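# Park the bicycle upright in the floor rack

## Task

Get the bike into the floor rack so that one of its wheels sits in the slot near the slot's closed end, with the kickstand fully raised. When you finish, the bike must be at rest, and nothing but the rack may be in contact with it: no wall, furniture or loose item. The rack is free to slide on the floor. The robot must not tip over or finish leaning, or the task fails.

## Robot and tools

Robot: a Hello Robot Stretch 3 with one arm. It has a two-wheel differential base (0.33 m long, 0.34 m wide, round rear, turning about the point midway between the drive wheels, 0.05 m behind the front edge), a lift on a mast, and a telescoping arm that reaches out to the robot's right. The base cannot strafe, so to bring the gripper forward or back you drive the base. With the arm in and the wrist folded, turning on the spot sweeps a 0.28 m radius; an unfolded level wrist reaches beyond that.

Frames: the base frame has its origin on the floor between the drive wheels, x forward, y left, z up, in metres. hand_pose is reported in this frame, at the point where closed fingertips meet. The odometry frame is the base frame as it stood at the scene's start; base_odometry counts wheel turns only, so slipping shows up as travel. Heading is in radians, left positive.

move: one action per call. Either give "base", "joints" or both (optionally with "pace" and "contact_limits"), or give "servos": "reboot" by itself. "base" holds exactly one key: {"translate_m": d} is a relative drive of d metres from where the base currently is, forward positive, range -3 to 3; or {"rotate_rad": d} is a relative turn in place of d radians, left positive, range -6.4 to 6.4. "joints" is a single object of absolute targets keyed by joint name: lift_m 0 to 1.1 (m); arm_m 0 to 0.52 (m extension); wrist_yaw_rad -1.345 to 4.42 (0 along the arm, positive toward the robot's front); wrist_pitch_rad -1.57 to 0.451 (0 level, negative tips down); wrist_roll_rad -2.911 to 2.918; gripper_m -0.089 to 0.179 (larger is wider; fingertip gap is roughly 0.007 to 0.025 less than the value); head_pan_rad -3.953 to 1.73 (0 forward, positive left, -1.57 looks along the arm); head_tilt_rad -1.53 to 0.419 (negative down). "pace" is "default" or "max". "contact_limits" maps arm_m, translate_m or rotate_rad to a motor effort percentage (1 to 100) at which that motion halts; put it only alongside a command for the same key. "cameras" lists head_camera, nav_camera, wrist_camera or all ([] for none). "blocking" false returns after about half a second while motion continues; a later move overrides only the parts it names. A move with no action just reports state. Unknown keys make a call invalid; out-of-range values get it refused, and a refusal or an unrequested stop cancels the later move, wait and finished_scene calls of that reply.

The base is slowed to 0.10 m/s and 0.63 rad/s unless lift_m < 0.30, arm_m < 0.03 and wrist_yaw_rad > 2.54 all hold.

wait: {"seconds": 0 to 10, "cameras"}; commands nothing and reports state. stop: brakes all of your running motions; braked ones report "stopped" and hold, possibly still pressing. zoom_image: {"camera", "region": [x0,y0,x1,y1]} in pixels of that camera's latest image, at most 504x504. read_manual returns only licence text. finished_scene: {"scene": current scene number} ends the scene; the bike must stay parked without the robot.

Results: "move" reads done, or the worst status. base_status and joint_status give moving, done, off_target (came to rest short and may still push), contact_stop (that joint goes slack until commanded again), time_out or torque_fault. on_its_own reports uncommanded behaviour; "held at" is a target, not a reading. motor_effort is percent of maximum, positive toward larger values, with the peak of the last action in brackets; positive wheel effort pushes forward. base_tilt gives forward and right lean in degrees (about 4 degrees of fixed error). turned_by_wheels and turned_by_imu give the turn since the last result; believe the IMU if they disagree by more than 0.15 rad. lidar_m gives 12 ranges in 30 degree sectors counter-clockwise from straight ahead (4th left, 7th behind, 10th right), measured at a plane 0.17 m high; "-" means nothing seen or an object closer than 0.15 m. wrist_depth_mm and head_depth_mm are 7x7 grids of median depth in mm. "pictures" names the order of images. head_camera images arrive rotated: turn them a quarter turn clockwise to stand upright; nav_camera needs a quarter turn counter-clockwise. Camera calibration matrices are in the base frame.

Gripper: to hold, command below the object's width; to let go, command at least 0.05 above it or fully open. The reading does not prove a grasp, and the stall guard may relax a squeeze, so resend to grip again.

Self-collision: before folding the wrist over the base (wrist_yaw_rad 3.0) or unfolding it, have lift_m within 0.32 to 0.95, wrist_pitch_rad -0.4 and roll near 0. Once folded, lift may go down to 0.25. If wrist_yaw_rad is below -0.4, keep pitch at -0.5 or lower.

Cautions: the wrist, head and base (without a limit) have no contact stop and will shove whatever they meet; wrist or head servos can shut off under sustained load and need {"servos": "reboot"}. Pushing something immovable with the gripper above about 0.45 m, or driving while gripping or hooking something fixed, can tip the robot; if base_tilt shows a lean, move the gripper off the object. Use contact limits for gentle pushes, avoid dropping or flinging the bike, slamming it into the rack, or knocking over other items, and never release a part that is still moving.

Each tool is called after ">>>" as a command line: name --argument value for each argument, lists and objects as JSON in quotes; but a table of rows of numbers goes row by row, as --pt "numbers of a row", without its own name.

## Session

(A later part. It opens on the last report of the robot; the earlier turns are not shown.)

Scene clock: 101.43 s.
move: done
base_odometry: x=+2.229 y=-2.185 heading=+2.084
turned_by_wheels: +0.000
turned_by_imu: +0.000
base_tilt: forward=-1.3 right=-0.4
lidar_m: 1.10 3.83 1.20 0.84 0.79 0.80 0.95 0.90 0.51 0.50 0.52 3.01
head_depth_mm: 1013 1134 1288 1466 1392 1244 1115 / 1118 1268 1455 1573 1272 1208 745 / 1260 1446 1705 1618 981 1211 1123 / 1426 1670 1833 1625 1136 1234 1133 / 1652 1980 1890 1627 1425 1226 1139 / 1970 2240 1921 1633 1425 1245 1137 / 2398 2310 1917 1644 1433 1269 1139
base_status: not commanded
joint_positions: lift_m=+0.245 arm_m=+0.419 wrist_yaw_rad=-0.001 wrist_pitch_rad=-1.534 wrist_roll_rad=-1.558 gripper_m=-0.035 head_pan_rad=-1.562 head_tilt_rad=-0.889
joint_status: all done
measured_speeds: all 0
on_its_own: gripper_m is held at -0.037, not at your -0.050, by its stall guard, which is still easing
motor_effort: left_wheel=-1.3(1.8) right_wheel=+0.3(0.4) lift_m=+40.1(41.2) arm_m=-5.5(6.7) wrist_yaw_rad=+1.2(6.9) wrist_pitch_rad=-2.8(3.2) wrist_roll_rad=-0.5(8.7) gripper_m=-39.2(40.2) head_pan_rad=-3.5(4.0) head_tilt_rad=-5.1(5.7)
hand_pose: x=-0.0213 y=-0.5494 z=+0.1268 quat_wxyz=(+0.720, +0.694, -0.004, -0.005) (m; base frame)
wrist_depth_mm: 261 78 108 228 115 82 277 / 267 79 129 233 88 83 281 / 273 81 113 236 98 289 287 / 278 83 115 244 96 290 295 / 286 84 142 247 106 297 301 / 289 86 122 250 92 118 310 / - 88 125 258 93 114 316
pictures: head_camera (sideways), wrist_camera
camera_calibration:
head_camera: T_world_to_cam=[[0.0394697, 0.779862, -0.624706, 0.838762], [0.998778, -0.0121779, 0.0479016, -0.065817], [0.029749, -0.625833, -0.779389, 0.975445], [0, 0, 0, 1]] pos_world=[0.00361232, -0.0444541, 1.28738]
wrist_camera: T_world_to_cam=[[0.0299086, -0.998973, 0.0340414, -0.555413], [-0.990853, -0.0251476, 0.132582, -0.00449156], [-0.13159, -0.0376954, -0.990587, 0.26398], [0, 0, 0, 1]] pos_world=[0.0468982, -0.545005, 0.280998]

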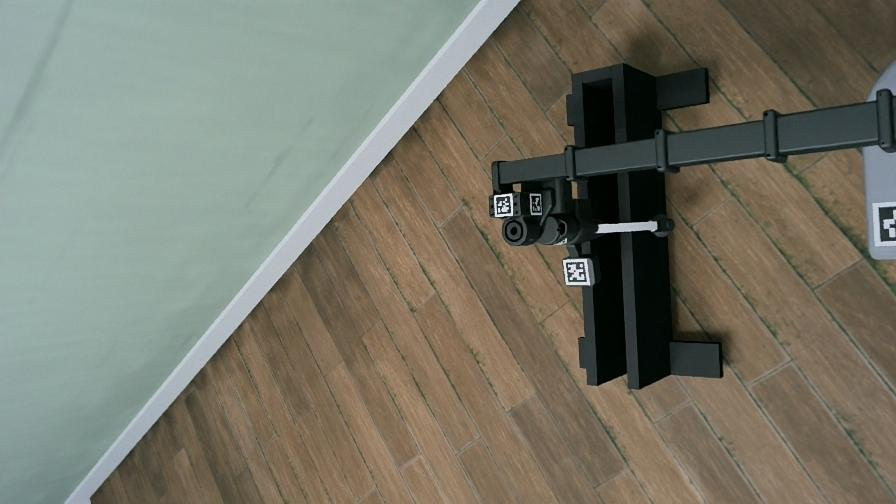

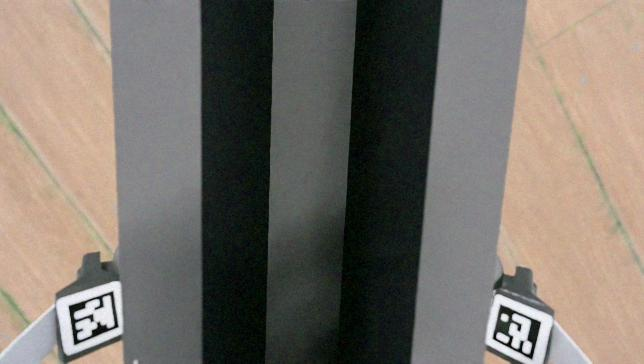

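>>> move --base '{"rotate_rad": 0.775}' --cameras '[]'

>>> move --base '{"translate_m": 0.63}' --cameras '[]'

>>> move --base '{"rotate_rad": -0.775}' --joints '{"head_pan_rad": -0.75, "head_tilt_rad": -0.75}'

>>> zoom_image --camera "head_camera" --region '[392, 0, 896, 504]'

Scene clock: 123.80 s.
move: done
base_odometry: x=+2.229 y=-2.185 heading=+2.859
turned_by_wheels: +0.775
turned_by_imu: +0.761
base_tilt: forward=-1.4 right=-0.4
lidar_m: 1.86 0.96 0.79 0.79 0.87 0.90 0.89 0.99 0.52 0.50 0.52 1.67
head_depth_mm: 2592 2238 1872 1598 1403 1252 1122 / 2624 2248 1872 1611 1276 1215 748 / 2688 2271 1879 1606 989 1207 1111 / 2691 2286 1892 1618 1142 1240 1130 / 2728 2296 1900 1621 1417 1229 1137 / 2780 2327 1898 1635 1429 1243 1141 / 2798 2319 1921 1640 1433 1275 1146
base_status: done
joint_positions: lift_m=+0.245 arm_m=+0.419 wrist_yaw_rad=-0.001 wrist_pitch_rad=-1.535 wrist_roll_rad=-1.559 gripper_m=+0.058 head_pan_rad=-1.562 head_tilt_rad=-0.890
joint_status: not commanded
measured_speeds: all 0
on_its_own: gripper_m is held at +0.057, not at your -0.050, by its stall guard, which is not easing now
motor_effort: left_wheel=-3.1(9.9) right_wheel=+3.4(10.3) lift_m=+40.9(42.0) arm_m=+11.7(13.4) wrist_yaw_rad=+1.1(2.1) wrist_pitch_rad=-2.9(3.4) wrist_roll_rad=-0.7(1.0) gripper_m=-20.0(20.5) head_pan_rad=-3.5(3.9) head_tilt_rad=-4.5(5.3)
hand_pose: x=-0.0214 y=-0.5492 z=+0.1268 quat_wxyz=(+0.719, +0.695, -0.004, -0.005) (m; base frame)
wrist_depth_mm: 265 84 89 235 119 273 278 / 269 86 106 241 115 282 282 / 271 - 132 243 113 284 288 / 284 90 111 252 99 293 294 / 284 91 116 255 125 299 302 / 289 95 146 261 99 127 309 / 112 97 121 267 106 116 316
pictures: none
No camera images: "cameras" was empty.

Scene clock: 131.20 s.
move: done
base_odometry: x=+1.624 y=-2.009 heading=+2.859
turned_by_wheels: +0.000
turned_by_imu: -0.001
base_tilt: forward=-1.3 right=-0.4
lidar_m: 1.61 0.83 0.68 0.68 0.75 1.19 1.51 1.67 0.51 0.50 0.52 3.23
head_depth_mm: 2704 2220 1854 1592 1412 1237 1120 / 2710 2252 1865 1619 1218 1210 745 / 2752 2257 1871 1611 985 1214 1116 / 2777 2257 1882 1620 1149 1239 1131 / 2788 2281 1887 1527 1415 1231 1130 / 2789 2304 1833 1577 1426 1245 1136 / 2863 2303 1456 1641 1425 1267 1143
base_status: done
joint_positions: lift_m=+0.245 arm_m=+0.419 wrist_yaw_rad=-0.001 wrist_pitch_rad=-1.535 wrist_roll_rad=-1.559 gripper_m=+0.058 head_pan_rad=-1.562 head_tilt_rad=-0.890
joint_status: not commanded
measured_speeds: all 0
on_its_own: gripper_m is held at +0.057, not at your -0.050, by its stall guard, which is not easing now
motor_effort: left_wheel=-1.0(3.5) right_wheel=+3.6(8.7) lift_m=+41.2(42.5) arm_m=+3.7(11.9) wrist_yaw_rad=+1.3(2.5) wrist_pitch_rad=-2.9(3.1) wrist_roll_rad=-0.8(1.0) gripper_m=-18.8(20.6) head_pan_rad=-2.5(4.1) head_tilt_rad=-4.4(5.1)
hand_pose: x=-0.0214 y=-0.5492 z=+0.1268 quat_wxyz=(+0.719, +0.695, -0.004, -0.005) (m; base frame)
wrist_depth_mm: 262 88 103 242 104 271 275 / 267 89 127 244 116 278 282 / 275 90 135 248 113 284 286 / 278 91 112 253 99 292 292 / 285 - 116 254 126 300 299 / 289 115 146 260 100 139 308 / 111 96 121 264 105 116 315
pictures: none
No camera images: "cameras" was empty.

Scene clock: 133.53 s.
move: done
base_odometry: x=+1.624 y=-2.009 heading=+2.084
turned_by_wheels: -0.775
turned_by_imu: -0.760
base_tilt: forward=-1.3 right=-0.4
lidar_m: 1.66 3.20 1.04 0.72 0.68 0.69 0.90 1.51 0.51 0.50 0.52 0.86
head_depth_mm: 2645 2869 2242 1821 1518 1305 1102 / 2693 2884 2237 1802 1536 1317 1142 / 2744 2919 2274 1827 1540 1329 1167 / 2792 2919 2268 1831 1511 1324 1174 / 2832 2974 2274 1826 1487 1344 1175 / 2911 2985 2283 1575 1554 1342 1176 / 2948 3021 2335 1738 1573 1363 1180
base_status: done
joint_positions: lift_m=+0.245 arm_m=+0.419 wrist_yaw_rad=-0.001 wrist_pitch_rad=-1.535 wrist_roll_rad=-1.559 gripper_m=+0.058 head_pan_rad=-0.758 head_tilt_rad=-0.754
joint_status: all done
measured_speeds: all 0
on_its_own: gripper_m is held at +0.057, not at your -0.050, by its stall guard, which is not easing now
motor_effort: left_wheel=+2.5(9.9) right_wheel=-3.3(10.6) lift_m=+41.2(42.2) arm_m=-0.9(5.1) wrist_yaw_rad=+0.7(1.9) wrist_pitch_rad=-2.8(3.2) wrist_roll_rad=-0.5(0.9) gripper_m=-19.6(20.5) head_pan_rad=+4.1(6.6) head_tilt_rad=+1.6(3.8)
hand_pose: x=-0.0214 y=-0.5492 z=+0.1268 quat_wxyz=(+0.719, +0.695, -0.004, -0.005) (m; base frame)
wrist_depth_mm: 261 89 103 242 104 274 276 / 269 90 127 245 116 279 283 / 274 91 132 249 113 286 288 / 281 92 111 253 99 291 296 / 286 - 116 254 126 296 303 / 291 116 146 256 100 139 306 / 112 96 121 264 105 115 313
pictures: head_camera (sideways), nav_camera (sideways), wrist_camera
camera_calibration:
head_camera: T_world_to_cam=[[-0.468121, 0.507203, -0.723607, 0.970735], [0.697141, 0.715168, 0.0502879, -0.0670923], [0.543007, -0.480916, -0.688377, 0.853955], [0, 0, 0, 1]] pos_world=[0.0374908, -0.0336969, 1.29365]
nav_camera: T_world_to_cam=[[0.502554, -0.470266, 0.725458, -0.903462], [-0.655622, -0.754288, -0.0347791, 0.10183], [0.563559, -0.458148, -0.687387, 0.84723], [0, 0, 0, 1]] pos_world=[0.043336, 0.0400981, 1.24134]
wrist_camera: T_world_to_cam=[[0.0303665, -0.998986, 0.0332415, -0.555124], [-0.99084, -0.0257076, 0.132572, -0.0047958], [-0.131583, -0.0369627, -0.990616, 0.264402], [0, 0, 0, 1]] pos_world=[0.0468962, -0.544912, 0.281009]

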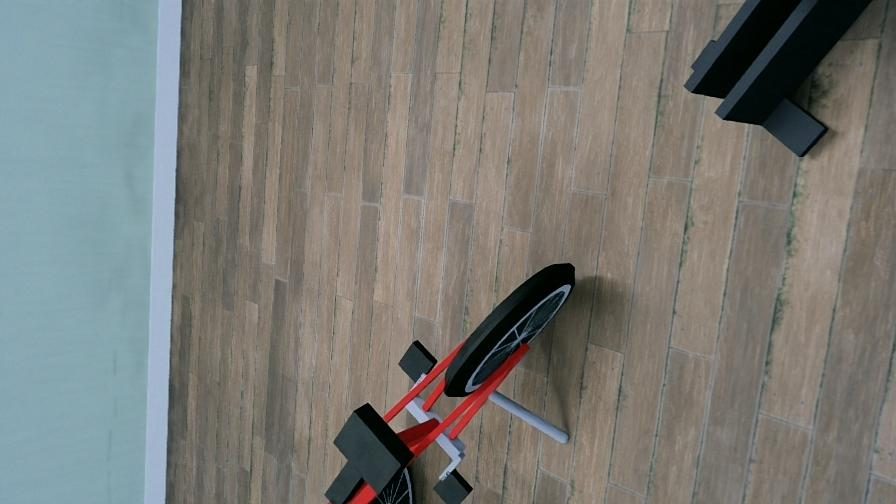

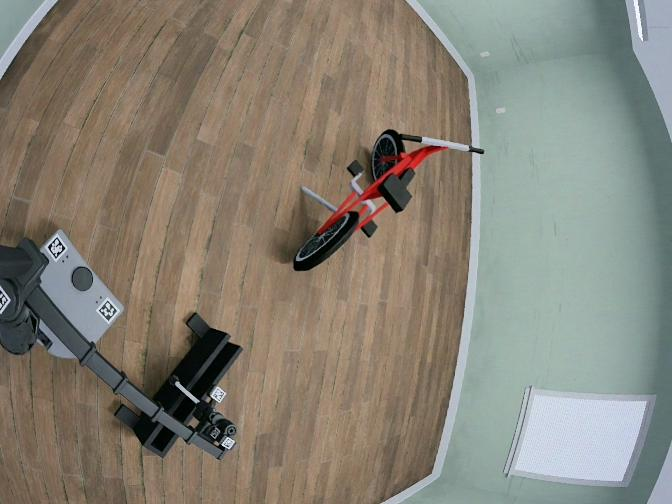

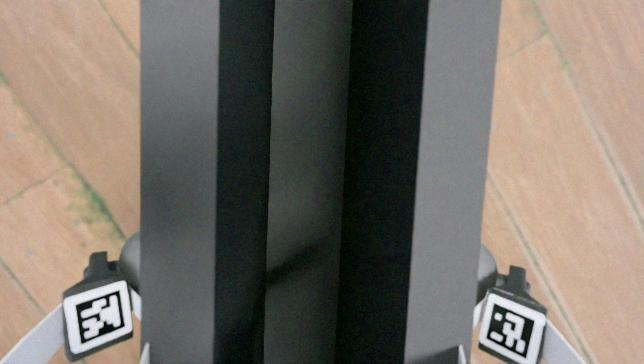

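Scaled by 1.000.

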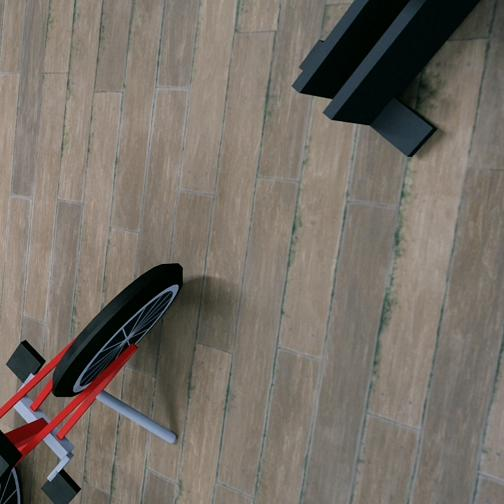

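>>> move --base '{"translate_m": 0.475}' --joints '{"arm_m": 0.433, "lift_m": 0.224, "head_pan_rad": -1.15, "head_tilt_rad": -0.85}' --contact_limits '{"translate_m": 30}' --cameras '["head_camera", "wrist_camera"]'

>>> zoom_image --camera "head_camera" --region '[500, 0, 896, 504]'

Scene clock: 152.17 s.
move: contact_stop
base_odometry: x=+1.396 y=-1.603 heading=+2.025
turned_by_wheels: -0.059
turned_by_imu: -0.058
base_tilt: forward=-1.3 right=-0.4
lidar_m: 1.24 2.85 1.55 1.02 0.94 0.95 1.19 1.89 0.53 0.51 0.59 0.69
head_depth_mm: 2892 2408 1986 1664 971 966 765 / 2815 2444 1974 1670 1459 1206 1131 / 2753 2439 1988 1681 1440 1236 1134 / 2669 2473 1987 1689 1449 1262 1144 / 2573 2506 2010 1695 1339 1288 1140 / 2499 2498 2023 1709 1240 1292 1149 / 2450 2534 2044 1709 1419 1277 1151
base_status: translate_m contact_stop (by the wheels' count: +0.4657 of +0.4750)
joint_positions: lift_m=+0.224 arm_m=+0.433 wrist_yaw_rad=-0.001 wrist_pitch_rad=-1.535 wrist_roll_rad=-1.556 gripper_m=+0.058 head_pan_rad=-1.143 head_tilt_rad=-0.840
joint_status: all done
measured_speeds: all 0
on_its_own: gripper_m is held at +0.057, not at your -0.050, by its stall guard, which is not easing now; a drive wheel is slack since a contact_stop
motor_effort: left_wheel=+4.0(17.4) right_wheel=-0.1(33.6) lift_m=+34.3(37.5) arm_m=+8.9(20.9) wrist_yaw_rad=+1.8(7.9) wrist_pitch_rad=-2.7(5.6) wrist_roll_rad=-1.2(9.4) gripper_m=-19.0(21.0) head_pan_rad=-3.3(5.6) head_tilt_rad=-4.9(6.8)
contact_limits: translate_m 30 (maximum 100)
hand_pose: x=-0.0213 y=-0.5631 z=+0.1057 quat_wxyz=(+0.719, +0.695, -0.005, -0.006) (m; base frame)
wrist_depth_mm: 245 89 108 240 99 252 254 / 251 91 131 242 113 258 259 / 255 93 131 247 110 262 265 / 259 94 115 255 96 268 269 / 264 - 119 259 106 272 278 / - 118 144 263 100 144 283 / 111 101 125 267 102 115 293
pictures: head_camera (sideways), wrist_camera
camera_calibration:
head_camera: T_world_to_cam=[[-0.26852, 0.69987, -0.661875, 0.889071], [0.916199, 0.397734, 0.0488671, -0.0665733], [0.297451, -0.593287, -0.74802, 0.933021], [0, 0, 0, 1]] pos_world=[0.0222006, -0.042207, 1.28962]
wrist_camera: T_world_to_cam=[[0.0272681, -0.999081, 0.0330822, -0.568463], [-0.990926, -0.0226586, 0.132485, -0.00063089], [-0.131613, -0.0363946, -0.990633, 0.243367], [0, 0, 0, 1]] pos_world=[0.0469061, -0.559097, 0.259977]

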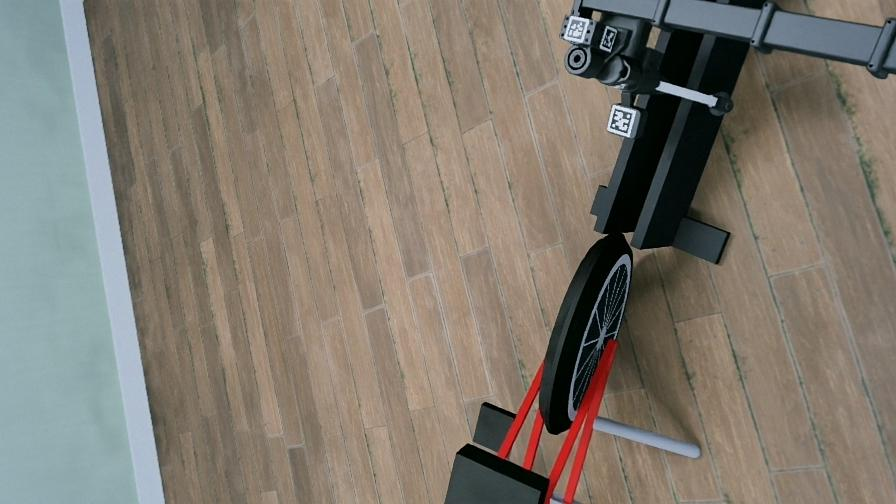

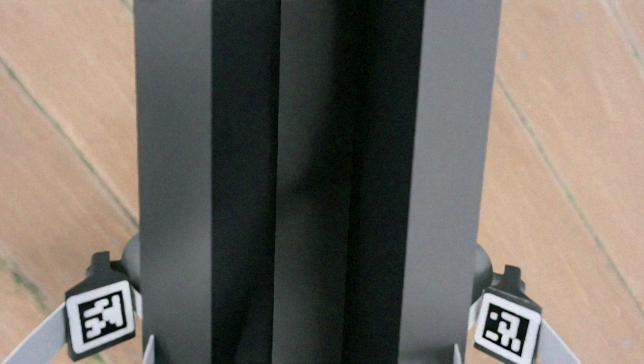

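Scaled by 1.000.

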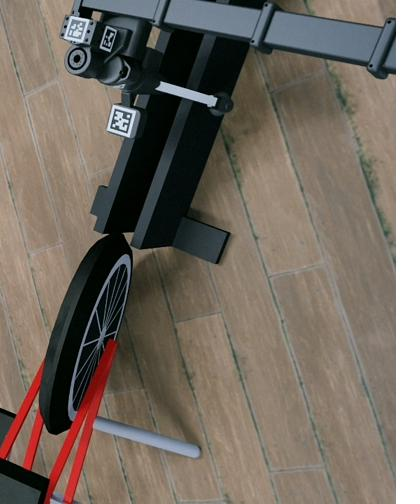

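>>> move --base '{"translate_m": -0.05}' --joints '{"arm_m": 0.418}' --cameras '[]'

>>> move --base '{"rotate_rad": 0.058}' --cameras '["head_camera"]'

>>> zoom_image --camera "head_camera" --region '[500, 100, 750, 500]'

Scene clock: 163.73 s.
move: done
base_odometry: x=+1.418 y=-1.648 heading=+2.025
turned_by_wheels: +0.000
turned_by_imu: +0.000
base_tilt: forward=-1.3 right=-0.4
lidar_m: 1.28 2.88 1.50 0.98 0.91 0.92 1.14 1.85 0.51 0.49 0.61 0.70
head_depth_mm: 2883 2403 1988 1664 972 954 766 / 2812 2425 1996 1677 1449 1163 1135 / 2803 2439 1984 1683 1460 1241 1140 / 2709 2463 2004 1681 1462 1240 1136 / 2638 2509 2013 1715 1376 1287 1149 / 2569 2516 2035 1709 1239 1287 1149 / 2490 2541 2054 1711 1393 1298 1156
base_status: done
joint_positions: lift_m=+0.224 arm_m=+0.418 wrist_yaw_rad=-0.001 wrist_pitch_rad=-1.536 wrist_roll_rad=-1.556 gripper_m=+0.058 head_pan_rad=-1.143 head_tilt_rad=-0.840
joint_status: all done
measured_speeds: all 0
on_its_own: gripper_m is held at +0.057, not at your -0.050, by its stall guard, which is not easing now
motor_effort: left_wheel=+0.3(3.4) right_wheel=-3.8(8.9) lift_m=+40.1(42.2) arm_m=-14.3(22.1) wrist_yaw_rad=+0.6(2.2) wrist_pitch_rad=-2.8(3.1) wrist_roll_rad=-1.3(1.7) gripper_m=-20.2(20.8) head_pan_rad=-2.9(3.7) head_tilt_rad=-4.5(5.1)
hand_pose: x=-0.0213 y=-0.5480 z=+0.1058 quat_wxyz=(+0.719, +0.695, -0.005, -0.006) (m; base frame)
wrist_depth_mm: 245 89 108 240 100 251 256 / 247 91 130 245 113 258 262 / 253 93 131 249 110 264 265 / 258 94 116 252 96 269 273 / 263 97 119 260 106 273 278 / - 118 144 264 100 143 282 / 111 101 125 270 102 115 288
pictures: none
No camera images: "cameras" was empty.

Scene clock: 164.87 s.
move: done
base_odometry: x=+1.418 y=-1.648 heading=+2.083
turned_by_wheels: +0.058
turned_by_imu: +0.057
base_tilt: forward=-1.3 right=-0.4
lidar_m: 3.05 2.89 1.39 0.96 0.91 0.93 1.20 1.85 0.51 0.49 0.59 0.73
head_depth_mm: 2812 2416 1974 1661 973 951 771 / 2792 2463 1977 1684 1442 1168 1136 / 2702 2420 2011 1687 1452 1233 1145 / 2718 2501 2020 1683 1450 1246 1139 / 2633 2491 2032 1702 1338 1291 1145 / 2554 2478 2031 1712 1264 1287 1153 / 2506 2522 2054 1344 1436 1298 1155
base_status: done
joint_positions: lift_m=+0.224 arm_m=+0.418 wrist_yaw_rad=-0.001 wrist_pitch_rad=-1.536 wrist_roll_rad=-1.558 gripper_m=+0.058 head_pan_rad=-1.143 head_tilt_rad=-0.840
joint_status: not commanded
measured_speeds: all 0
on_its_own: gripper_m is held at +0.057, not at your -0.050, by its stall guard, which is not easing now
motor_effort: left_wheel=-3.3(7.3) right_wheel=+3.6(6.7) lift_m=+37.8(40.3) arm_m=-13.1(14.5) wrist_yaw_rad=+0.9(2.1) wrist_pitch_rad=-2.5(2.8) wrist_roll_rad=-0.8(1.6) gripper_m=-19.6(20.3) head_pan_rad=-2.7(3.8) head_tilt_rad=-4.2(5.2)
hand_pose: x=-0.0213 y=-0.5478 z=+0.1058 quat_wxyz=(+0.719, +0.695, -0.005, -0.005) (m; base frame)
wrist_depth_mm: 244 89 108 241 100 253 258 / 247 91 130 243 113 260 261 / 254 93 131 248 110 262 265 / 257 95 115 253 96 271 271 / 263 96 119 257 106 272 280 / - 118 143 264 100 144 282 / 111 101 125 268 102 115 289
pictures: head_camera (sideways)
camera_calibration:
head_camera: T_world_to_cam=[[-0.26852, 0.69987, -0.661875, 0.889071], [0.916199, 0.397733, 0.0488671, -0.0665733], [0.29745, -0.593287, -0.74802, 0.933021], [0, 0, 0, 1]] pos_world=[0.0222006, -0.042207, 1.28962]

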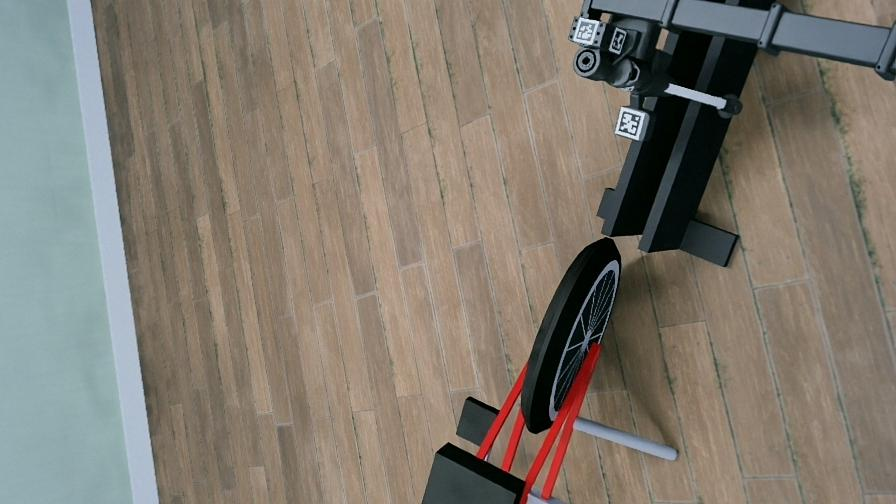

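Scaled by 1.260 from the camera's 896x504 image, which has a finer 1280x720 frame.

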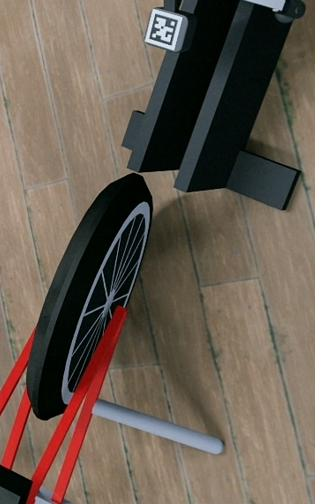

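>>> move --base '{"translate_m": -0.06}' --cameras '[]'

>>> move --base '{"rotate_rad": 0.05}' --joints '{"arm_m": 0.465}' --cameras '["head_camera"]'

>>> zoom_image --camera "head_camera" --region '[500, 100, 750, 500]'

Scene clock: 178.07 s.
move: done
base_odometry: x=+1.447 y=-1.701 heading=+2.083
turned_by_wheels: +0.000
turned_by_imu: +0.000
base_tilt: forward=-1.3 right=-0.4
lidar_m: 3.11 2.93 1.34 0.93 0.88 0.89 1.16 1.80 0.51 0.49 0.64 0.73
head_depth_mm: 2834 2415 1970 1671 973 954 768 / 2786 2433 1974 1665 1448 1168 1137 / 2778 2460 1979 1686 1467 1231 1139 / 2733 2489 2006 1699 1459 1260 1142 / 2624 2491 2014 1695 1382 1284 1141 / 2586 2514 2025 1700 1377 1291 1153 / 2505 2522 2028 1678 1414 1291 1150
base_status: done
joint_positions: lift_m=+0.224 arm_m=+0.418 wrist_yaw_rad=-0.001 wrist_pitch_rad=-1.536 wrist_roll_rad=-1.558 gripper_m=+0.058 head_pan_rad=-1.143 head_tilt_rad=-0.840
joint_status: not commanded
measured_speeds: all 0
on_its_own: gripper_m is held at +0.057, not at your -0.050, by its stall guard, which is not easing now
motor_effort: left_wheel=-4.0(9.2) right_wheel=-0.7(5.0) lift_m=+28.6(32.1) arm_m=-10.0(11.9) wrist_yaw_rad=+0.6(2.1) wrist_pitch_rad=-2.5(2.8) wrist_roll_rad=-0.8(1.1) gripper_m=-19.5(20.5) head_pan_rad=-3.3(3.6) head_tilt_rad=-4.5(5.2)
hand_pose: x=-0.0213 y=-0.5478 z=+0.1058 quat_wxyz=(+0.719, +0.695, -0.005, -0.005) (m; base frame)
wrist_depth_mm: 244 89 108 240 100 251 256 / 246 91 130 244 113 258 261 / 255 93 131 247 110 264 265 / 259 94 115 251 96 267 272 / 264 97 119 258 106 277 279 / - 118 143 263 100 144 283 / 112 101 124 269 102 115 292
pictures: none
No camera images: "cameras" was empty.

Scene clock: 179.50 s.
move: done
base_odometry: x=+1.447 y=-1.701 heading=+2.133
turned_by_wheels: +0.050
turned_by_imu: +0.049
base_tilt: forward=-1.3 right=-0.4
lidar_m: 3.05 2.94 1.27 0.91 0.88 0.90 1.21 1.80 0.56 0.54 0.64 0.77
head_depth_mm: 2803 2426 2003 1664 982 880 773 / 2759 2465 1978 1666 1451 1226 1135 / 2727 2467 2011 1692 1450 1244 1140 / 2691 2483 2004 1700 1429 1280 1143 / 2635 2510 2011 1710 1384 1284 1150 / 2580 2537 2020 1711 1385 1286 1153 / 2548 2517 2039 1373 1451 1296 1153
base_status: done
joint_positions: lift_m=+0.224 arm_m=+0.465 wrist_yaw_rad=-0.001 wrist_pitch_rad=-1.536 wrist_roll_rad=-1.559 gripper_m=+0.058 head_pan_rad=-1.143 head_tilt_rad=-0.840
joint_status: all done
measured_speeds: all 0
on_its_own: gripper_m is held at +0.057, not at your -0.050, by its stall guard, which is not easing now
motor_effort: left_wheel=-3.5(8.6) right_wheel=+3.7(9.4) lift_m=+26.3(28.9) arm_m=+15.3(22.9) wrist_yaw_rad=+0.9(2.1) wrist_pitch_rad=-2.7(3.0) wrist_roll_rad=-0.5(1.1) gripper_m=-19.9(20.5) head_pan_rad=-3.0(3.7) head_tilt_rad=-4.7(5.1)
hand_pose: x=-0.0214 y=-0.5949 z=+0.1058 quat_wxyz=(+0.719, +0.695, -0.004, -0.005) (m; base frame)
wrist_depth_mm: 244 89 107 238 100 250 254 / 247 91 130 242 113 260 260 / 253 93 130 246 110 262 264 / 257 94 115 254 96 268 273 / 264 96 118 262 107 275 277 / - 118 145 263 100 144 282 / 111 100 124 267 102 115 290
pictures: head_camera (sideways)
camera_calibration:
head_camera: T_world_to_cam=[[-0.26852, 0.699871, -0.661875, 0.889071], [0.916199, 0.397733, 0.0488671, -0.0665733], [0.29745, -0.593287, -0.74802, 0.933021], [0, 0, 0, 1]] pos_world=[0.0222006, -0.042207, 1.28962]

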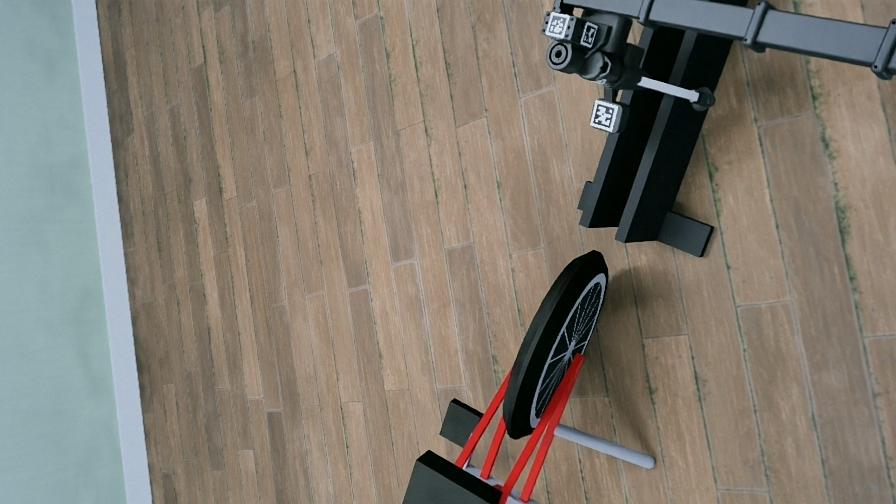

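Scaled by 1.260 from the camera's 896x504 image, which has a finer 1280x720 frame.

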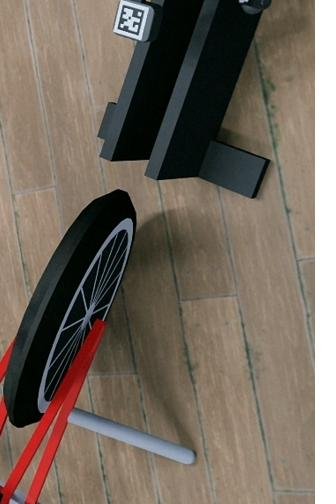

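>>> move --base '{"translate_m": 0.1}' --contact_limits '{"translate_m": 30}' --cameras '["head_camera"]'

>>> zoom_image --camera "head_camera" --region '[500, 100, 750, 500]'

Scene clock: 187.10 s.
move: contact_stop
base_odometry: x=+1.399 y=-1.623 heading=+2.081
turned_by_wheels: -0.052
turned_by_imu: -0.051
base_tilt: forward=-1.3 right=-0.4
lidar_m: 3.01 2.85 1.42 0.98 0.92 0.94 1.22 1.88 0.56 0.54 0.61 0.75
head_depth_mm: 2790 2427 1965 1670 980 884 773 / 2791 2443 1964 1679 1437 1233 1131 / 2705 2436 1987 1681 1444 1246 1144 / 2667 2495 2005 1683 1378 1262 1148 / 2590 2495 2008 1701 1280 1284 1149 / 2546 2519 2011 1705 1317 1281 1153 / 2484 2532 2040 1012 1409 1294 1152
base_status: translate_m contact_stop (by the wheels' count: +0.0918 of +0.1000)
joint_positions: lift_m=+0.224 arm_m=+0.465 wrist_yaw_rad=+0.001 wrist_pitch_rad=-1.539 wrist_roll_rad=-1.563 gripper_m=+0.058 head_pan_rad=-1.143 head_tilt_rad=-0.841
joint_status: not commanded
measured_speeds: all 0
on_its_own: gripper_m is held at +0.057, not at your -0.050, by its stall guard, which is not easing now; a drive wheel is slack since a contact_stop
motor_effort: left_wheel=+3.4(22.2) right_wheel=-0.2(33.2) lift_m=+29.6(30.2) arm_m=+5.4(10.3) wrist_yaw_rad=-2.1(3.9) wrist_pitch_rad=-2.2(5.1) wrist_roll_rad=+1.0(3.4) gripper_m=-19.4(20.5) head_pan_rad=-3.2(3.7) head_tilt_rad=-4.2(5.2)
contact_limits: translate_m 30 (maximum 100)
hand_pose: x=-0.0214 y=-0.5942 z=+0.1058 quat_wxyz=(+0.718, +0.696, -0.002, -0.003) (m; base frame)
wrist_depth_mm: 244 90 109 238 99 252 255 / 248 91 130 245 112 258 260 / 256 93 132 250 110 263 266 / 259 95 116 254 96 269 268 / 264 97 120 259 106 275 276 / - 115 144 264 100 142 280 / 112 101 125 268 102 115 290
pictures: head_camera (sideways)
camera_calibration:
head_camera: T_world_to_cam=[[-0.268549, 0.70041, -0.661292, 0.888312], [0.91632, 0.397456, 0.0488525, -0.066555], [0.297052, -0.592836, -0.748536, 0.933694], [0, 0, 0, 1]] pos_world=[0.0221855, -0.0422025, 1.28959]

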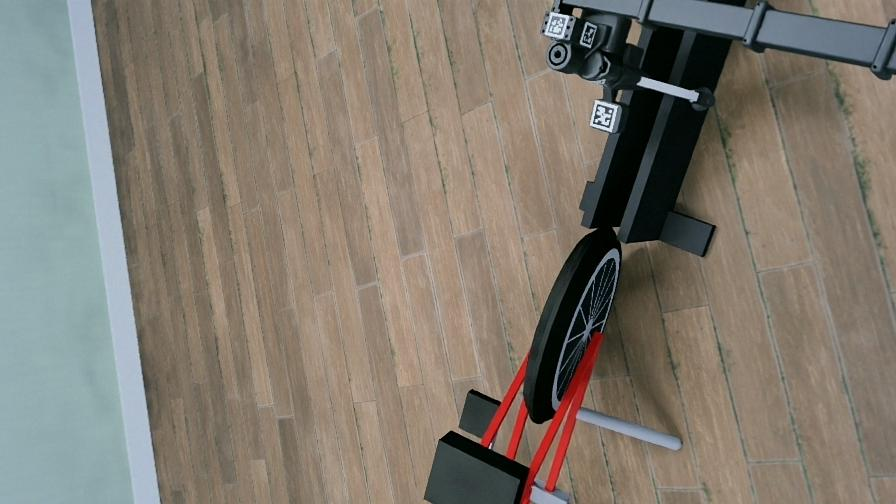

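Scaled by 1.260 from the camera's 896x504 image, which has a finer 1280x720 frame.

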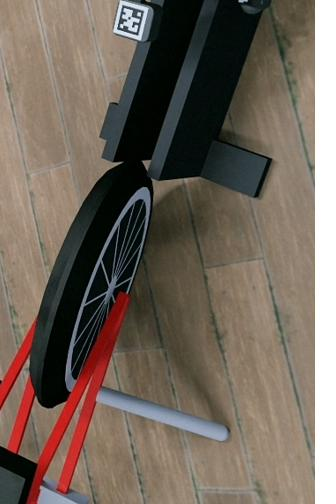

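>>> move --base '{"translate_m": -0.04}' --cameras '[]'

>>> move --base '{"rotate_rad": 0.052}' --cameras '["head_camera"]'

>>> zoom_image --camera "head_camera" --region '[500, 100, 750, 500]'

Scene clock: 199.83 s.
move: done
base_odometry: x=+1.418 y=-1.658 heading=+2.081
turned_by_wheels: +0.000
turned_by_imu: +0.000
base_tilt: forward=-1.3 right=-0.4
lidar_m: 3.05 2.88 1.38 0.96 0.90 0.92 1.19 1.84 0.56 0.54 0.63 0.74
head_depth_mm: 2846 2394 1965 1659 984 882 775 / 2789 2457 1976 1672 1448 1227 1137 / 2767 2502 2002 1688 1453 1244 1137 / 2692 2469 2008 1700 1453 1259 1142 / 2642 2479 2022 1698 1384 1282 1147 / 2556 2463 2037 1707 1267 1292 1148 / 2470 2527 2046 1604 1442 1297 1158
base_status: done
joint_positions: lift_m=+0.224 arm_m=+0.465 wrist_yaw_rad=+0.001 wrist_pitch_rad=-1.539 wrist_roll_rad=-1.563 gripper_m=+0.058 head_pan_rad=-1.143 head_tilt_rad=-0.841
joint_status: not commanded
measured_speeds: all 0
on_its_own: gripper_m is held at +0.057, not at your -0.050, by its stall guard, which is not easing now
motor_effort: left_wheel=+0.1(4.0) right_wheel=-4.4(9.2) lift_m=+33.0(33.1) arm_m=-4.5(5.1) wrist_yaw_rad=-0.6(2.7) wrist_pitch_rad=-2.0(2.4) wrist_roll_rad=+1.0(1.0) gripper_m=-19.4(20.6) head_pan_rad=-3.1(3.8) head_tilt_rad=-4.1(4.8)
hand_pose: x=-0.0214 y=-0.5942 z=+0.1058 quat_wxyz=(+0.718, +0.696, -0.002, -0.003) (m; base frame)
wrist_depth_mm: 243 90 108 242 100 252 256 / 250 91 130 244 113 257 261 / 254 93 131 249 110 262 265 / 259 95 115 254 96 270 270 / 262 97 119 257 106 274 278 / - 116 144 263 100 142 283 / 111 101 125 270 102 115 289
pictures: none
No camera images: "cameras" was empty.

Scene clock: 200.63 s.
move: done
base_odometry: x=+1.418 y=-1.658 heading=+2.133
turned_by_wheels: +0.052
turned_by_imu: +0.051
base_tilt: forward=-1.3 right=-0.4
lidar_m: 3.01 2.89 1.31 0.94 0.90 0.93 1.25 1.85 0.56 0.54 0.63 0.78
head_depth_mm: 2753 2418 1962 1660 983 885 774 / 2767 2415 1967 1668 1441 1212 1136 / 2694 2475 1991 1679 1454 1249 1133 / 2671 2461 2013 1693 1394 1277 1144 / 2586 2508 2015 1694 1306 1280 1146 / 2560 2535 2033 1709 1376 1291 1147 / 2536 2540 2039 1017 1446 1302 1157
base_status: done
joint_positions: lift_m=+0.224 arm_m=+0.465 wrist_yaw_rad=+0.001 wrist_pitch_rad=-1.538 wrist_roll_rad=-1.562 gripper_m=+0.058 head_pan_rad=-1.143 head_tilt_rad=-0.841
joint_status: not commanded
measured_speeds: all 0
on_its_own: gripper_m is held at +0.057, not at your -0.050, by its stall guard, which is not easing now
motor_effort: left_wheel=-2.6(6.9) right_wheel=+2.7(7.2) lift_m=+32.6(33.7) arm_m=-5.6(6.7) wrist_yaw_rad=+0.3(2.2) wrist_pitch_rad=-2.2(2.3) wrist_roll_rad=+0.6(1.0) gripper_m=-19.4(20.7) head_pan_rad=-3.1(3.4) head_tilt_rad=-4.0(4.6)
hand_pose: x=-0.0214 y=-0.5943 z=+0.1058 quat_wxyz=(+0.718, +0.696, -0.003, -0.003) (m; base frame)
wrist_depth_mm: 244 88 108 239 116 252 254 / 249 90 130 241 113 258 258 / 254 92 131 250 110 265 266 / 261 94 115 254 95 266 271 / 264 - 117 258 107 273 279 / - 118 143 265 100 143 282 / 111 101 124 270 102 115 291
pictures: head_camera (sideways)
camera_calibration:
head_camera: T_world_to_cam=[[-0.268548, 0.70041, -0.661292, 0.888312], [0.91632, 0.397455, 0.0488525, -0.0665551], [0.297051, -0.592836, -0.748536, 0.933694], [0, 0, 0, 1]] pos_world=[0.0221854, -0.0422025, 1.28959]

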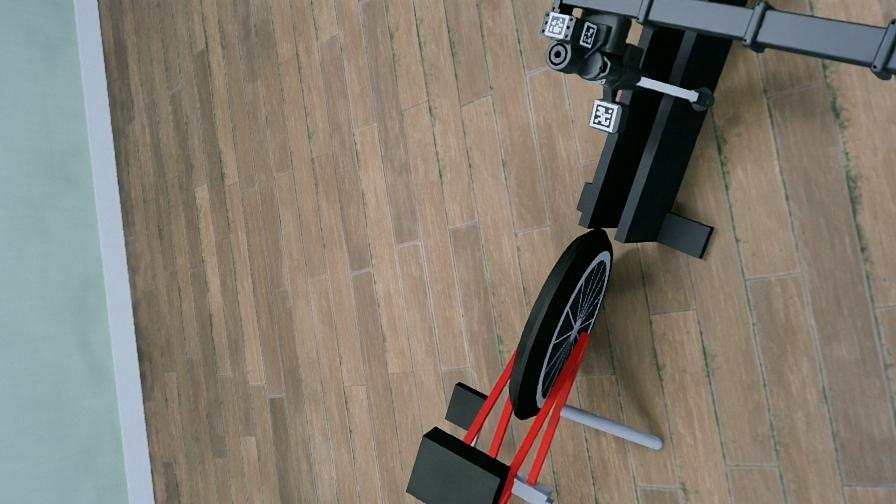

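Scaled by 1.260 from the camera's 896x504 image, which has a finer 1280x720 frame.

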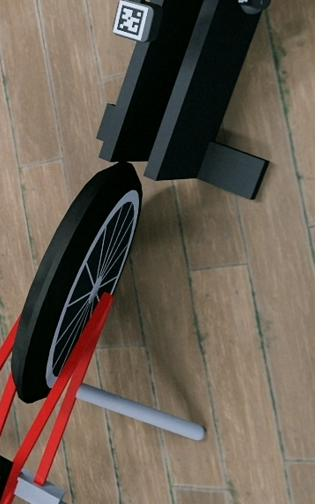

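>>> move --joints '{"arm_m": 0.477, "lift_m": 0.222}' --cameras '[]'

>>> move --base '{"translate_m": 0.04}' --contact_limits '{"translate_m": 25}' --cameras '["head_camera"]'

>>> zoom_image --camera "head_camera" --region '[500, 100, 750, 500]'

Scene clock: 208.53 s.
move: done
base_odometry: x=+1.418 y=-1.658 heading=+2.133
turned_by_wheels: +0.000
turned_by_imu: +0.000
base_tilt: forward=-1.3 right=-0.4
lidar_m: 3.00 2.88 1.31 0.94 0.90 0.93 1.25 1.85 0.60 0.64 0.63 0.78
head_depth_mm: 2767 2418 1956 1672 996 885 779 / 2746 2465 1975 1668 1454 1223 1140 / 2700 2418 2005 1677 1448 1252 1146 / 2621 2493 2025 1687 1385 1277 1144 / 2621 2485 2025 1703 1303 1282 1144 / 2575 2515 2012 1704 1389 1290 1152 / 2531 2506 2055 1022 1447 1300 1159
base_status: not commanded
joint_positions: lift_m=+0.222 arm_m=+0.477 wrist_yaw_rad=+0.001 wrist_pitch_rad=-1.538 wrist_roll_rad=-1.562 gripper_m=+0.058 head_pan_rad=-1.143 head_tilt_rad=-0.841
joint_status: all done
measured_speeds: all 0
on_its_own: gripper_m is held at +0.057, not at your -0.050, by its stall guard, which is not easing now
motor_effort: left_wheel=-2.3(3.4) right_wheel=+2.6(2.9) lift_m=+25.9(35.0) arm_m=+16.3(23.5) wrist_yaw_rad=-0.6(1.8) wrist_pitch_rad=-2.2(2.5) wrist_roll_rad=+0.3(0.6) gripper_m=-19.8(20.7) head_pan_rad=-3.3(3.7) head_tilt_rad=-4.1(4.6)
hand_pose: x=-0.0214 y=-0.6064 z=+0.1038 quat_wxyz=(+0.718, +0.696, -0.003, -0.003) (m; base frame)
wrist_depth_mm: 243 89 108 238 100 249 251 / 247 91 131 244 113 255 258 / 252 93 131 249 110 261 262 / 255 95 115 253 96 268 267 / 262 96 119 258 106 270 275 / - 118 144 261 100 142 279 / 111 101 124 270 102 115 288
pictures: none
No camera images: "cameras" was empty.

Scene clock: 209.97 s.
move: contact_stop
base_odometry: x=+1.398 y=-1.626 heading=+2.118
turned_by_wheels: -0.015
turned_by_imu: -0.015
base_tilt: forward=-1.4 right=-0.4
lidar_m: 2.99 2.85 1.36 0.97 0.92 0.94 1.26 1.88 1.94 2.57 0.61 0.76
head_depth_mm: 2779 2425 1972 1655 994 890 777 / 2764 2435 1989 1671 1449 1233 1139 / 2684 2458 1984 1675 1447 1257 1141 / 2659 2490 1996 1691 1345 1280 1145 / 2595 2486 2018 1704 1271 1280 1143 / 2545 2496 2029 1698 1384 1290 1145 / 2518 2532 2034 1004 1421 1283 1152
base_status: translate_m contact_stop (by the wheels' count: +0.0376 of +0.0400)
joint_positions: lift_m=+0.222 arm_m=+0.477 wrist_yaw_rad=+0.003 wrist_pitch_rad=-1.537 wrist_roll_rad=-1.567 gripper_m=+0.058 head_pan_rad=-1.143 head_tilt_rad=-0.841
joint_status: not commanded
measured_speeds: all 0
on_its_own: gripper_m is held at +0.057, not at your -0.050, by its stall guard, which is not easing now; a drive wheel is slack since a contact_stop
motor_effort: left_wheel=+1.8(16.0) right_wheel=-0.3(26.9) lift_m=+28.6(29.1) arm_m=+14.9(16.6) wrist_yaw_rad=-2.4(3.7) wrist_pitch_rad=-2.4(3.2) wrist_roll_rad=+1.9(2.3) gripper_m=-19.3(20.8) head_pan_rad=-2.9(4.0) head_tilt_rad=-4.1(5.1)
contact_limits: translate_m 25 (maximum 100)
hand_pose: x=-0.0214 y=-0.6067 z=+0.1038 quat_wxyz=(+0.719, +0.695, +0.000, +0.000) (m; base frame)
wrist_depth_mm: 242 88 111 238 112 250 252 / 246 90 132 242 110 259 258 / 252 92 133 247 109 262 263 / 255 94 116 250 96 266 268 / 261 96 121 260 120 273 277 / - 118 145 263 100 142 281 / 111 101 126 269 102 115 285
pictures: head_camera (sideways)
camera_calibration:
head_camera: T_world_to_cam=[[-0.268549, 0.70041, -0.661292, 0.888312], [0.91632, 0.397456, 0.0488525, -0.066555], [0.297051, -0.592836, -0.748536, 0.933694], [0, 0, 0, 1]] pos_world=[0.0221855, -0.0422025, 1.28959]

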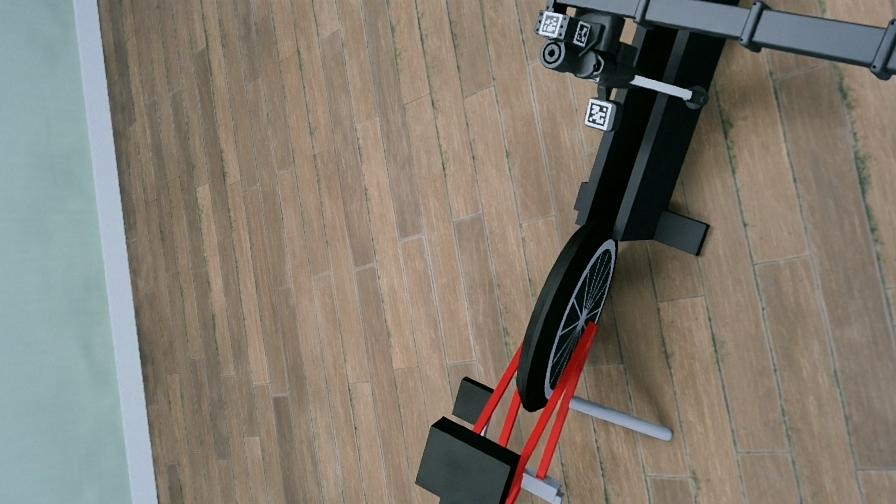

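Scaled by 1.260 from the camera's 896x504 image, which has a finer 1280x720 frame.

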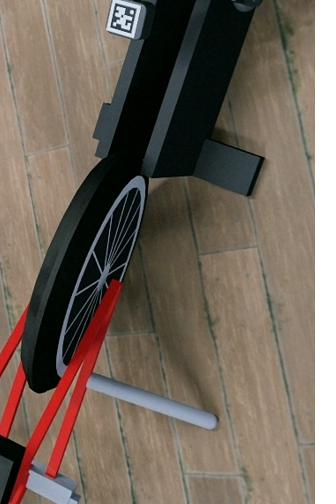

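>>> move --joints '{"lift_m": 0.2}' --cameras '[]'

>>> move --joints '{"gripper_m": 0.179}' --cameras '[]'

Scene clock: 214.63 s.
move: contact_stop
base_odometry: x=+1.398 y=-1.626 heading=+2.117
turned_by_wheels: +0.000
turned_by_imu: -0.001
base_tilt: forward=-1.3 right=-0.4
lidar_m: 2.98 2.86 1.36 0.97 0.92 0.94 1.26 1.88 1.93 2.56 0.62 0.76
head_depth_mm: 2790 2452 1971 1679 1001 1130 772 / 2745 2438 1989 1675 1443 1233 1138 / 2679 2475 1999 1678 1452 1256 1139 / 2644 2475 2009 1674 1376 1279 1143 / 2588 2500 2045 1709 1316 1294 1149 / 2564 2497 2031 1711 1391 1295 1148 / 2512 2498 2044 1002 1417 1287 1158
base_status: not commanded
joint_positions: lift_m=+0.214 arm_m=+0.477 wrist_yaw_rad=+0.003 wrist_pitch_rad=-1.552 wrist_roll_rad=-1.566 gripper_m=+0.058 head_pan_rad=-1.143 head_tilt_rad=-0.841
joint_status: lift_m contact_stop (moved -0.008 of -0.022)
measured_speeds: translate_m=+0.000 rotate_rad=+0.000 lift_m=+0.001 arm_m=+0.000 wrist_yaw_rad=+0.000 wrist_pitch_rad=+0.000 wrist_roll_rad=+0.000 head_pan_rad=+0.000 head_tilt_rad=+0.000
on_its_own: gripper_m is held at +0.057, not at your -0.050, by its stall guard, which is not easing now; a drive wheel is slack since a contact_stop; lift_m is slack since a contact_stop (your +0.200 is given up)
motor_effort: left_wheel=+1.3(2.2) right_wheel=-0.2(0.3) lift_m=+24.5(38.2) arm_m=+10.5(14.7) wrist_yaw_rad=-2.7(3.6) wrist_pitch_rad=+0.2(2.5) wrist_roll_rad=+1.6(2.3) gripper_m=-19.8(20.2) head_pan_rad=-2.8(3.3) head_tilt_rad=-3.8(4.5)
contact_limits: translate_m 25 (maximum 100)
hand_pose: x=-0.0214 y=-0.6028 z=+0.0959 quat_wxyz=(+0.714, +0.701, +0.000, -0.001) (m; base frame)
wrist_depth_mm: 239 88 106 236 118 245 246 / 242 89 126 243 114 249 251 / 247 91 130 248 112 254 254 / 254 93 113 252 96 258 261 / 257 95 116 254 109 266 266 / - 117 142 262 99 141 273 / - 100 121 267 102 115 275
pictures: none
No camera images: "cameras" was empty.

not run: a stop that you did not command came earlier in this reply.

>>> move --joints '{"gripper_m": 0.179, "lift_m": 0.216}' --cameras '[]'

>>> move --joints '{"lift_m": 0.76}' --cameras '[]' --pace "max"

>>> move --base '{"rotate_rad": -0.09}' --joints '{"arm_m": 0.3, "wrist_pitch_rad": -1.31, "wrist_yaw_rad": 0}' --cameras '["head_camera", "nav_camera"]'

Scene clock: 227.63 s.
move: done
base_odometry: x=+1.398 y=-1.626 heading=+2.117
turned_by_wheels: +0.000
turned_by_imu: +0.000
base_tilt: forward=-1.3 right=-0.4
lidar_m: 2.99 2.86 1.36 0.97 0.92 0.94 1.26 1.88 1.93 2.56 0.61 0.76
head_depth_mm: 2772 2407 1970 1653 999 1126 774 / 2761 2446 1975 1663 1438 1226 1136 / 2671 2451 1990 1668 1456 1254 1134 / 2653 2491 2017 1679 1387 1276 1143 / 2594 2496 2039 1694 1323 1281 1143 / 2536 2503 2032 1704 1382 1295 1154 / 2511 2530 2046 1003 1421 1300 1150
base_status: not commanded
joint_positions: lift_m=+0.216 arm_m=+0.477 wrist_yaw_rad=+0.002 wrist_pitch_rad=-1.547 wrist_roll_rad=-1.565 gripper_m=+0.179 head_pan_rad=-1.143 head_tilt_rad=-0.841
joint_status: all done
measured_speeds: all 0
on_its_own: a drive wheel is slack since a contact_stop
motor_effort: left_wheel=+1.6(2.0) right_wheel=-0.1(0.4) lift_m=+24.1(36.9) arm_m=-15.4(15.4) wrist_yaw_rad=-1.0(2.6) wrist_pitch_rad=-0.7(0.9) wrist_roll_rad=+1.8(1.9) gripper_m=+0.1(82.9) head_pan_rad=-3.0(3.6) head_tilt_rad=-4.7(4.9)
contact_limits: translate_m 25 (maximum 100)
hand_pose: x=-0.0214 y=-0.6041 z=+0.0980 quat_wxyz=(+0.715, +0.699, -0.001, -0.002) (m; base frame)
wrist_depth_mm: 240 88 109 237 114 245 246 / 245 90 131 242 112 248 252 / 250 92 133 247 110 255 256 / 254 93 116 254 96 260 261 / 258 96 120 256 122 267 269 / 128 98 145 264 100 136 274 / 116 100 125 268 102 119 112
pictures: none
No camera images: "cameras" was empty.

Scene clock: 232.03 s.
move: done
base_odometry: x=+1.398 y=-1.626 heading=+2.117
turned_by_wheels: +0.000
turned_by_imu: +0.000
base_tilt: forward=-1.3 right=-0.5
lidar_m: 2.99 2.86 1.36 0.96 0.92 0.94 1.25 1.88 1.93 2.56 0.61 0.76
head_depth_mm: 2770 2425 1983 1628 1415 1206 1136 / 2743 2428 1973 1671 1447 1227 1135 / 2719 2450 2002 1682 1452 1248 1135 / 2647 2476 2012 1686 1377 1280 1137 / 2561 2454 2041 1694 1315 1282 1142 / 2547 2507 2027 1700 1388 1287 1150 / 2506 2547 2039 1007 1430 1295 1154
base_status: not commanded
joint_positions: lift_m=+0.760 arm_m=+0.477 wrist_yaw_rad=+0.002 wrist_pitch_rad=-1.547 wrist_roll_rad=-1.565 gripper_m=+0.179 head_pan_rad=-1.143 head_tilt_rad=-0.841
joint_status: all done
measured_speeds: all 0
on_its_own: a drive wheel is slack since a contact_stop
motor_effort: left_wheel=+1.0(1.7) right_wheel=-0.3(0.4) lift_m=+33.6(43.1) arm_m=-9.3(15.9) wrist_yaw_rad=-2.4(3.7) wrist_pitch_rad=-0.5(0.8) wrist_roll_rad=+1.4(1.8) gripper_m=+0.3(1.4) head_pan_rad=-2.3(4.0) head_tilt_rad=-3.8(5.1)
contact_limits: translate_m 25 (maximum 100)
hand_pose: x=-0.0214 y=-0.6041 z=+0.6420 quat_wxyz=(+0.715, +0.699, -0.001, -0.002) (m; base frame)
wrist_depth_mm: 743 754 777 780 764 811 788 / 791 771 780 772 793 807 793 / 642 774 789 789 814 822 828 / 658 825 815 829 812 843 840 / 646 833 820 842 824 859 871 / 132 831 854 873 827 136 897 / 118 849 883 871 908 120 112
pictures: none
No camera images: "cameras" was empty.

Scene clock: 234.57 s.
move: done
base_odometry: x=+1.398 y=-1.626 heading=+2.027
turned_by_wheels: -0.090
turned_by_imu: -0.088
base_tilt: forward=-1.3 right=-0.5
lidar_m: 1.25 2.86 1.52 1.00 0.92 0.93 1.16 1.88 1.90 2.38 0.62 0.70
head_depth_mm: 2875 2426 1988 586 1395 1203 1135 / 2838 2435 1978 1650 1448 1233 1131 / 2744 2447 1999 1676 1451 1242 1142 / 2702 2465 2030 1687 1453 1262 1137 / 2602 2507 2018 1702 1383 1279 1148 / 2556 2490 2040 1698 1218 1288 1157 / 2534 2534 2045 1718 1420 1292 1152
base_status: done
joint_positions: lift_m=+0.760 arm_m=+0.300 wrist_yaw_rad=+0.002 wrist_pitch_rad=-1.313 wrist_roll_rad=-1.565 gripper_m=+0.179 head_pan_rad=-1.143 head_tilt_rad=-0.841
joint_status: all done
measured_speeds: all 0
motor_effort: left_wheel=+3.5(7.6) right_wheel=-4.3(8.8) lift_m=+29.6(33.0) arm_m=-13.2(20.4) wrist_yaw_rad=-2.0(3.1) wrist_pitch_rad=+0.7(2.5) wrist_roll_rad=+1.5(1.8) gripper_m=+0.3(1.3) head_pan_rad=-2.5(3.8) head_tilt_rad=-3.9(4.8)
hand_pose: x=-0.0213 y=-0.4870 z=+0.6448 quat_wxyz=(+0.792, +0.611, -0.001, -0.001) (m; base frame)
wrist_depth_mm: 676 706 758 766 854 885 - / 674 700 761 711 880 923 - / 552 730 761 726 909 954 - / 558 757 796 752 928 - - / 569 765 787 819 917 - - / 132 780 805 896 971 136 - / 118 801 858 903 974 119 112
pictures: head_camera (sideways), nav_camera (sideways)
camera_calibration:
head_camera: T_world_to_cam=[[-0.268548, 0.70041, -0.661292, 0.888312], [0.91632, 0.397456, 0.0488525, -0.066555], [0.297051, -0.592836, -0.748536, 0.933694], [0, 0, 0, 1]] pos_world=[0.0221855, -0.0422025, 1.28959]
nav_camera: T_world_to_cam=[[0.314391, -0.679238, 0.66317, -0.821144], [-0.892043, -0.450322, -0.0383391, 0.107903], [0.324681, -0.579522, -0.747486, 0.926848], [0, 0, 0, 1]] pos_world=[0.053484, 0.0279687, 1.2415]

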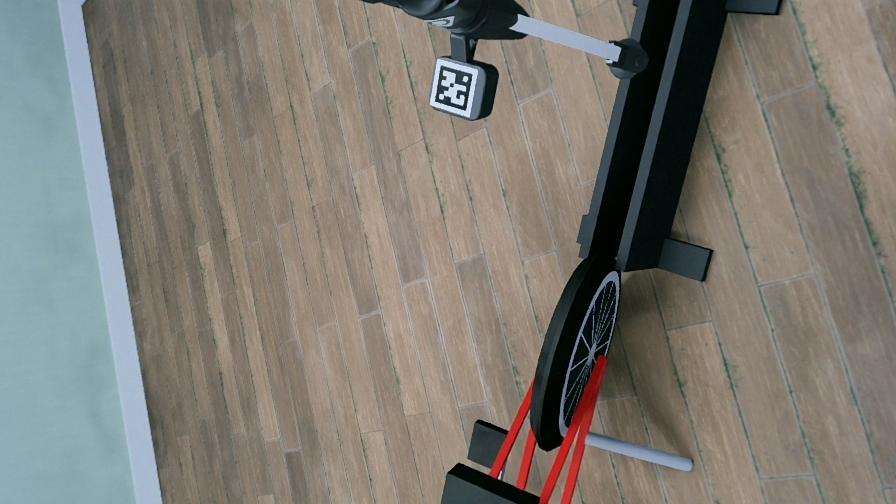

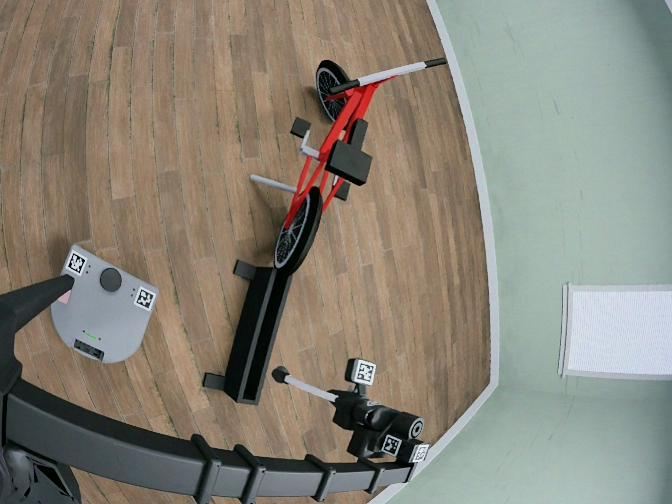

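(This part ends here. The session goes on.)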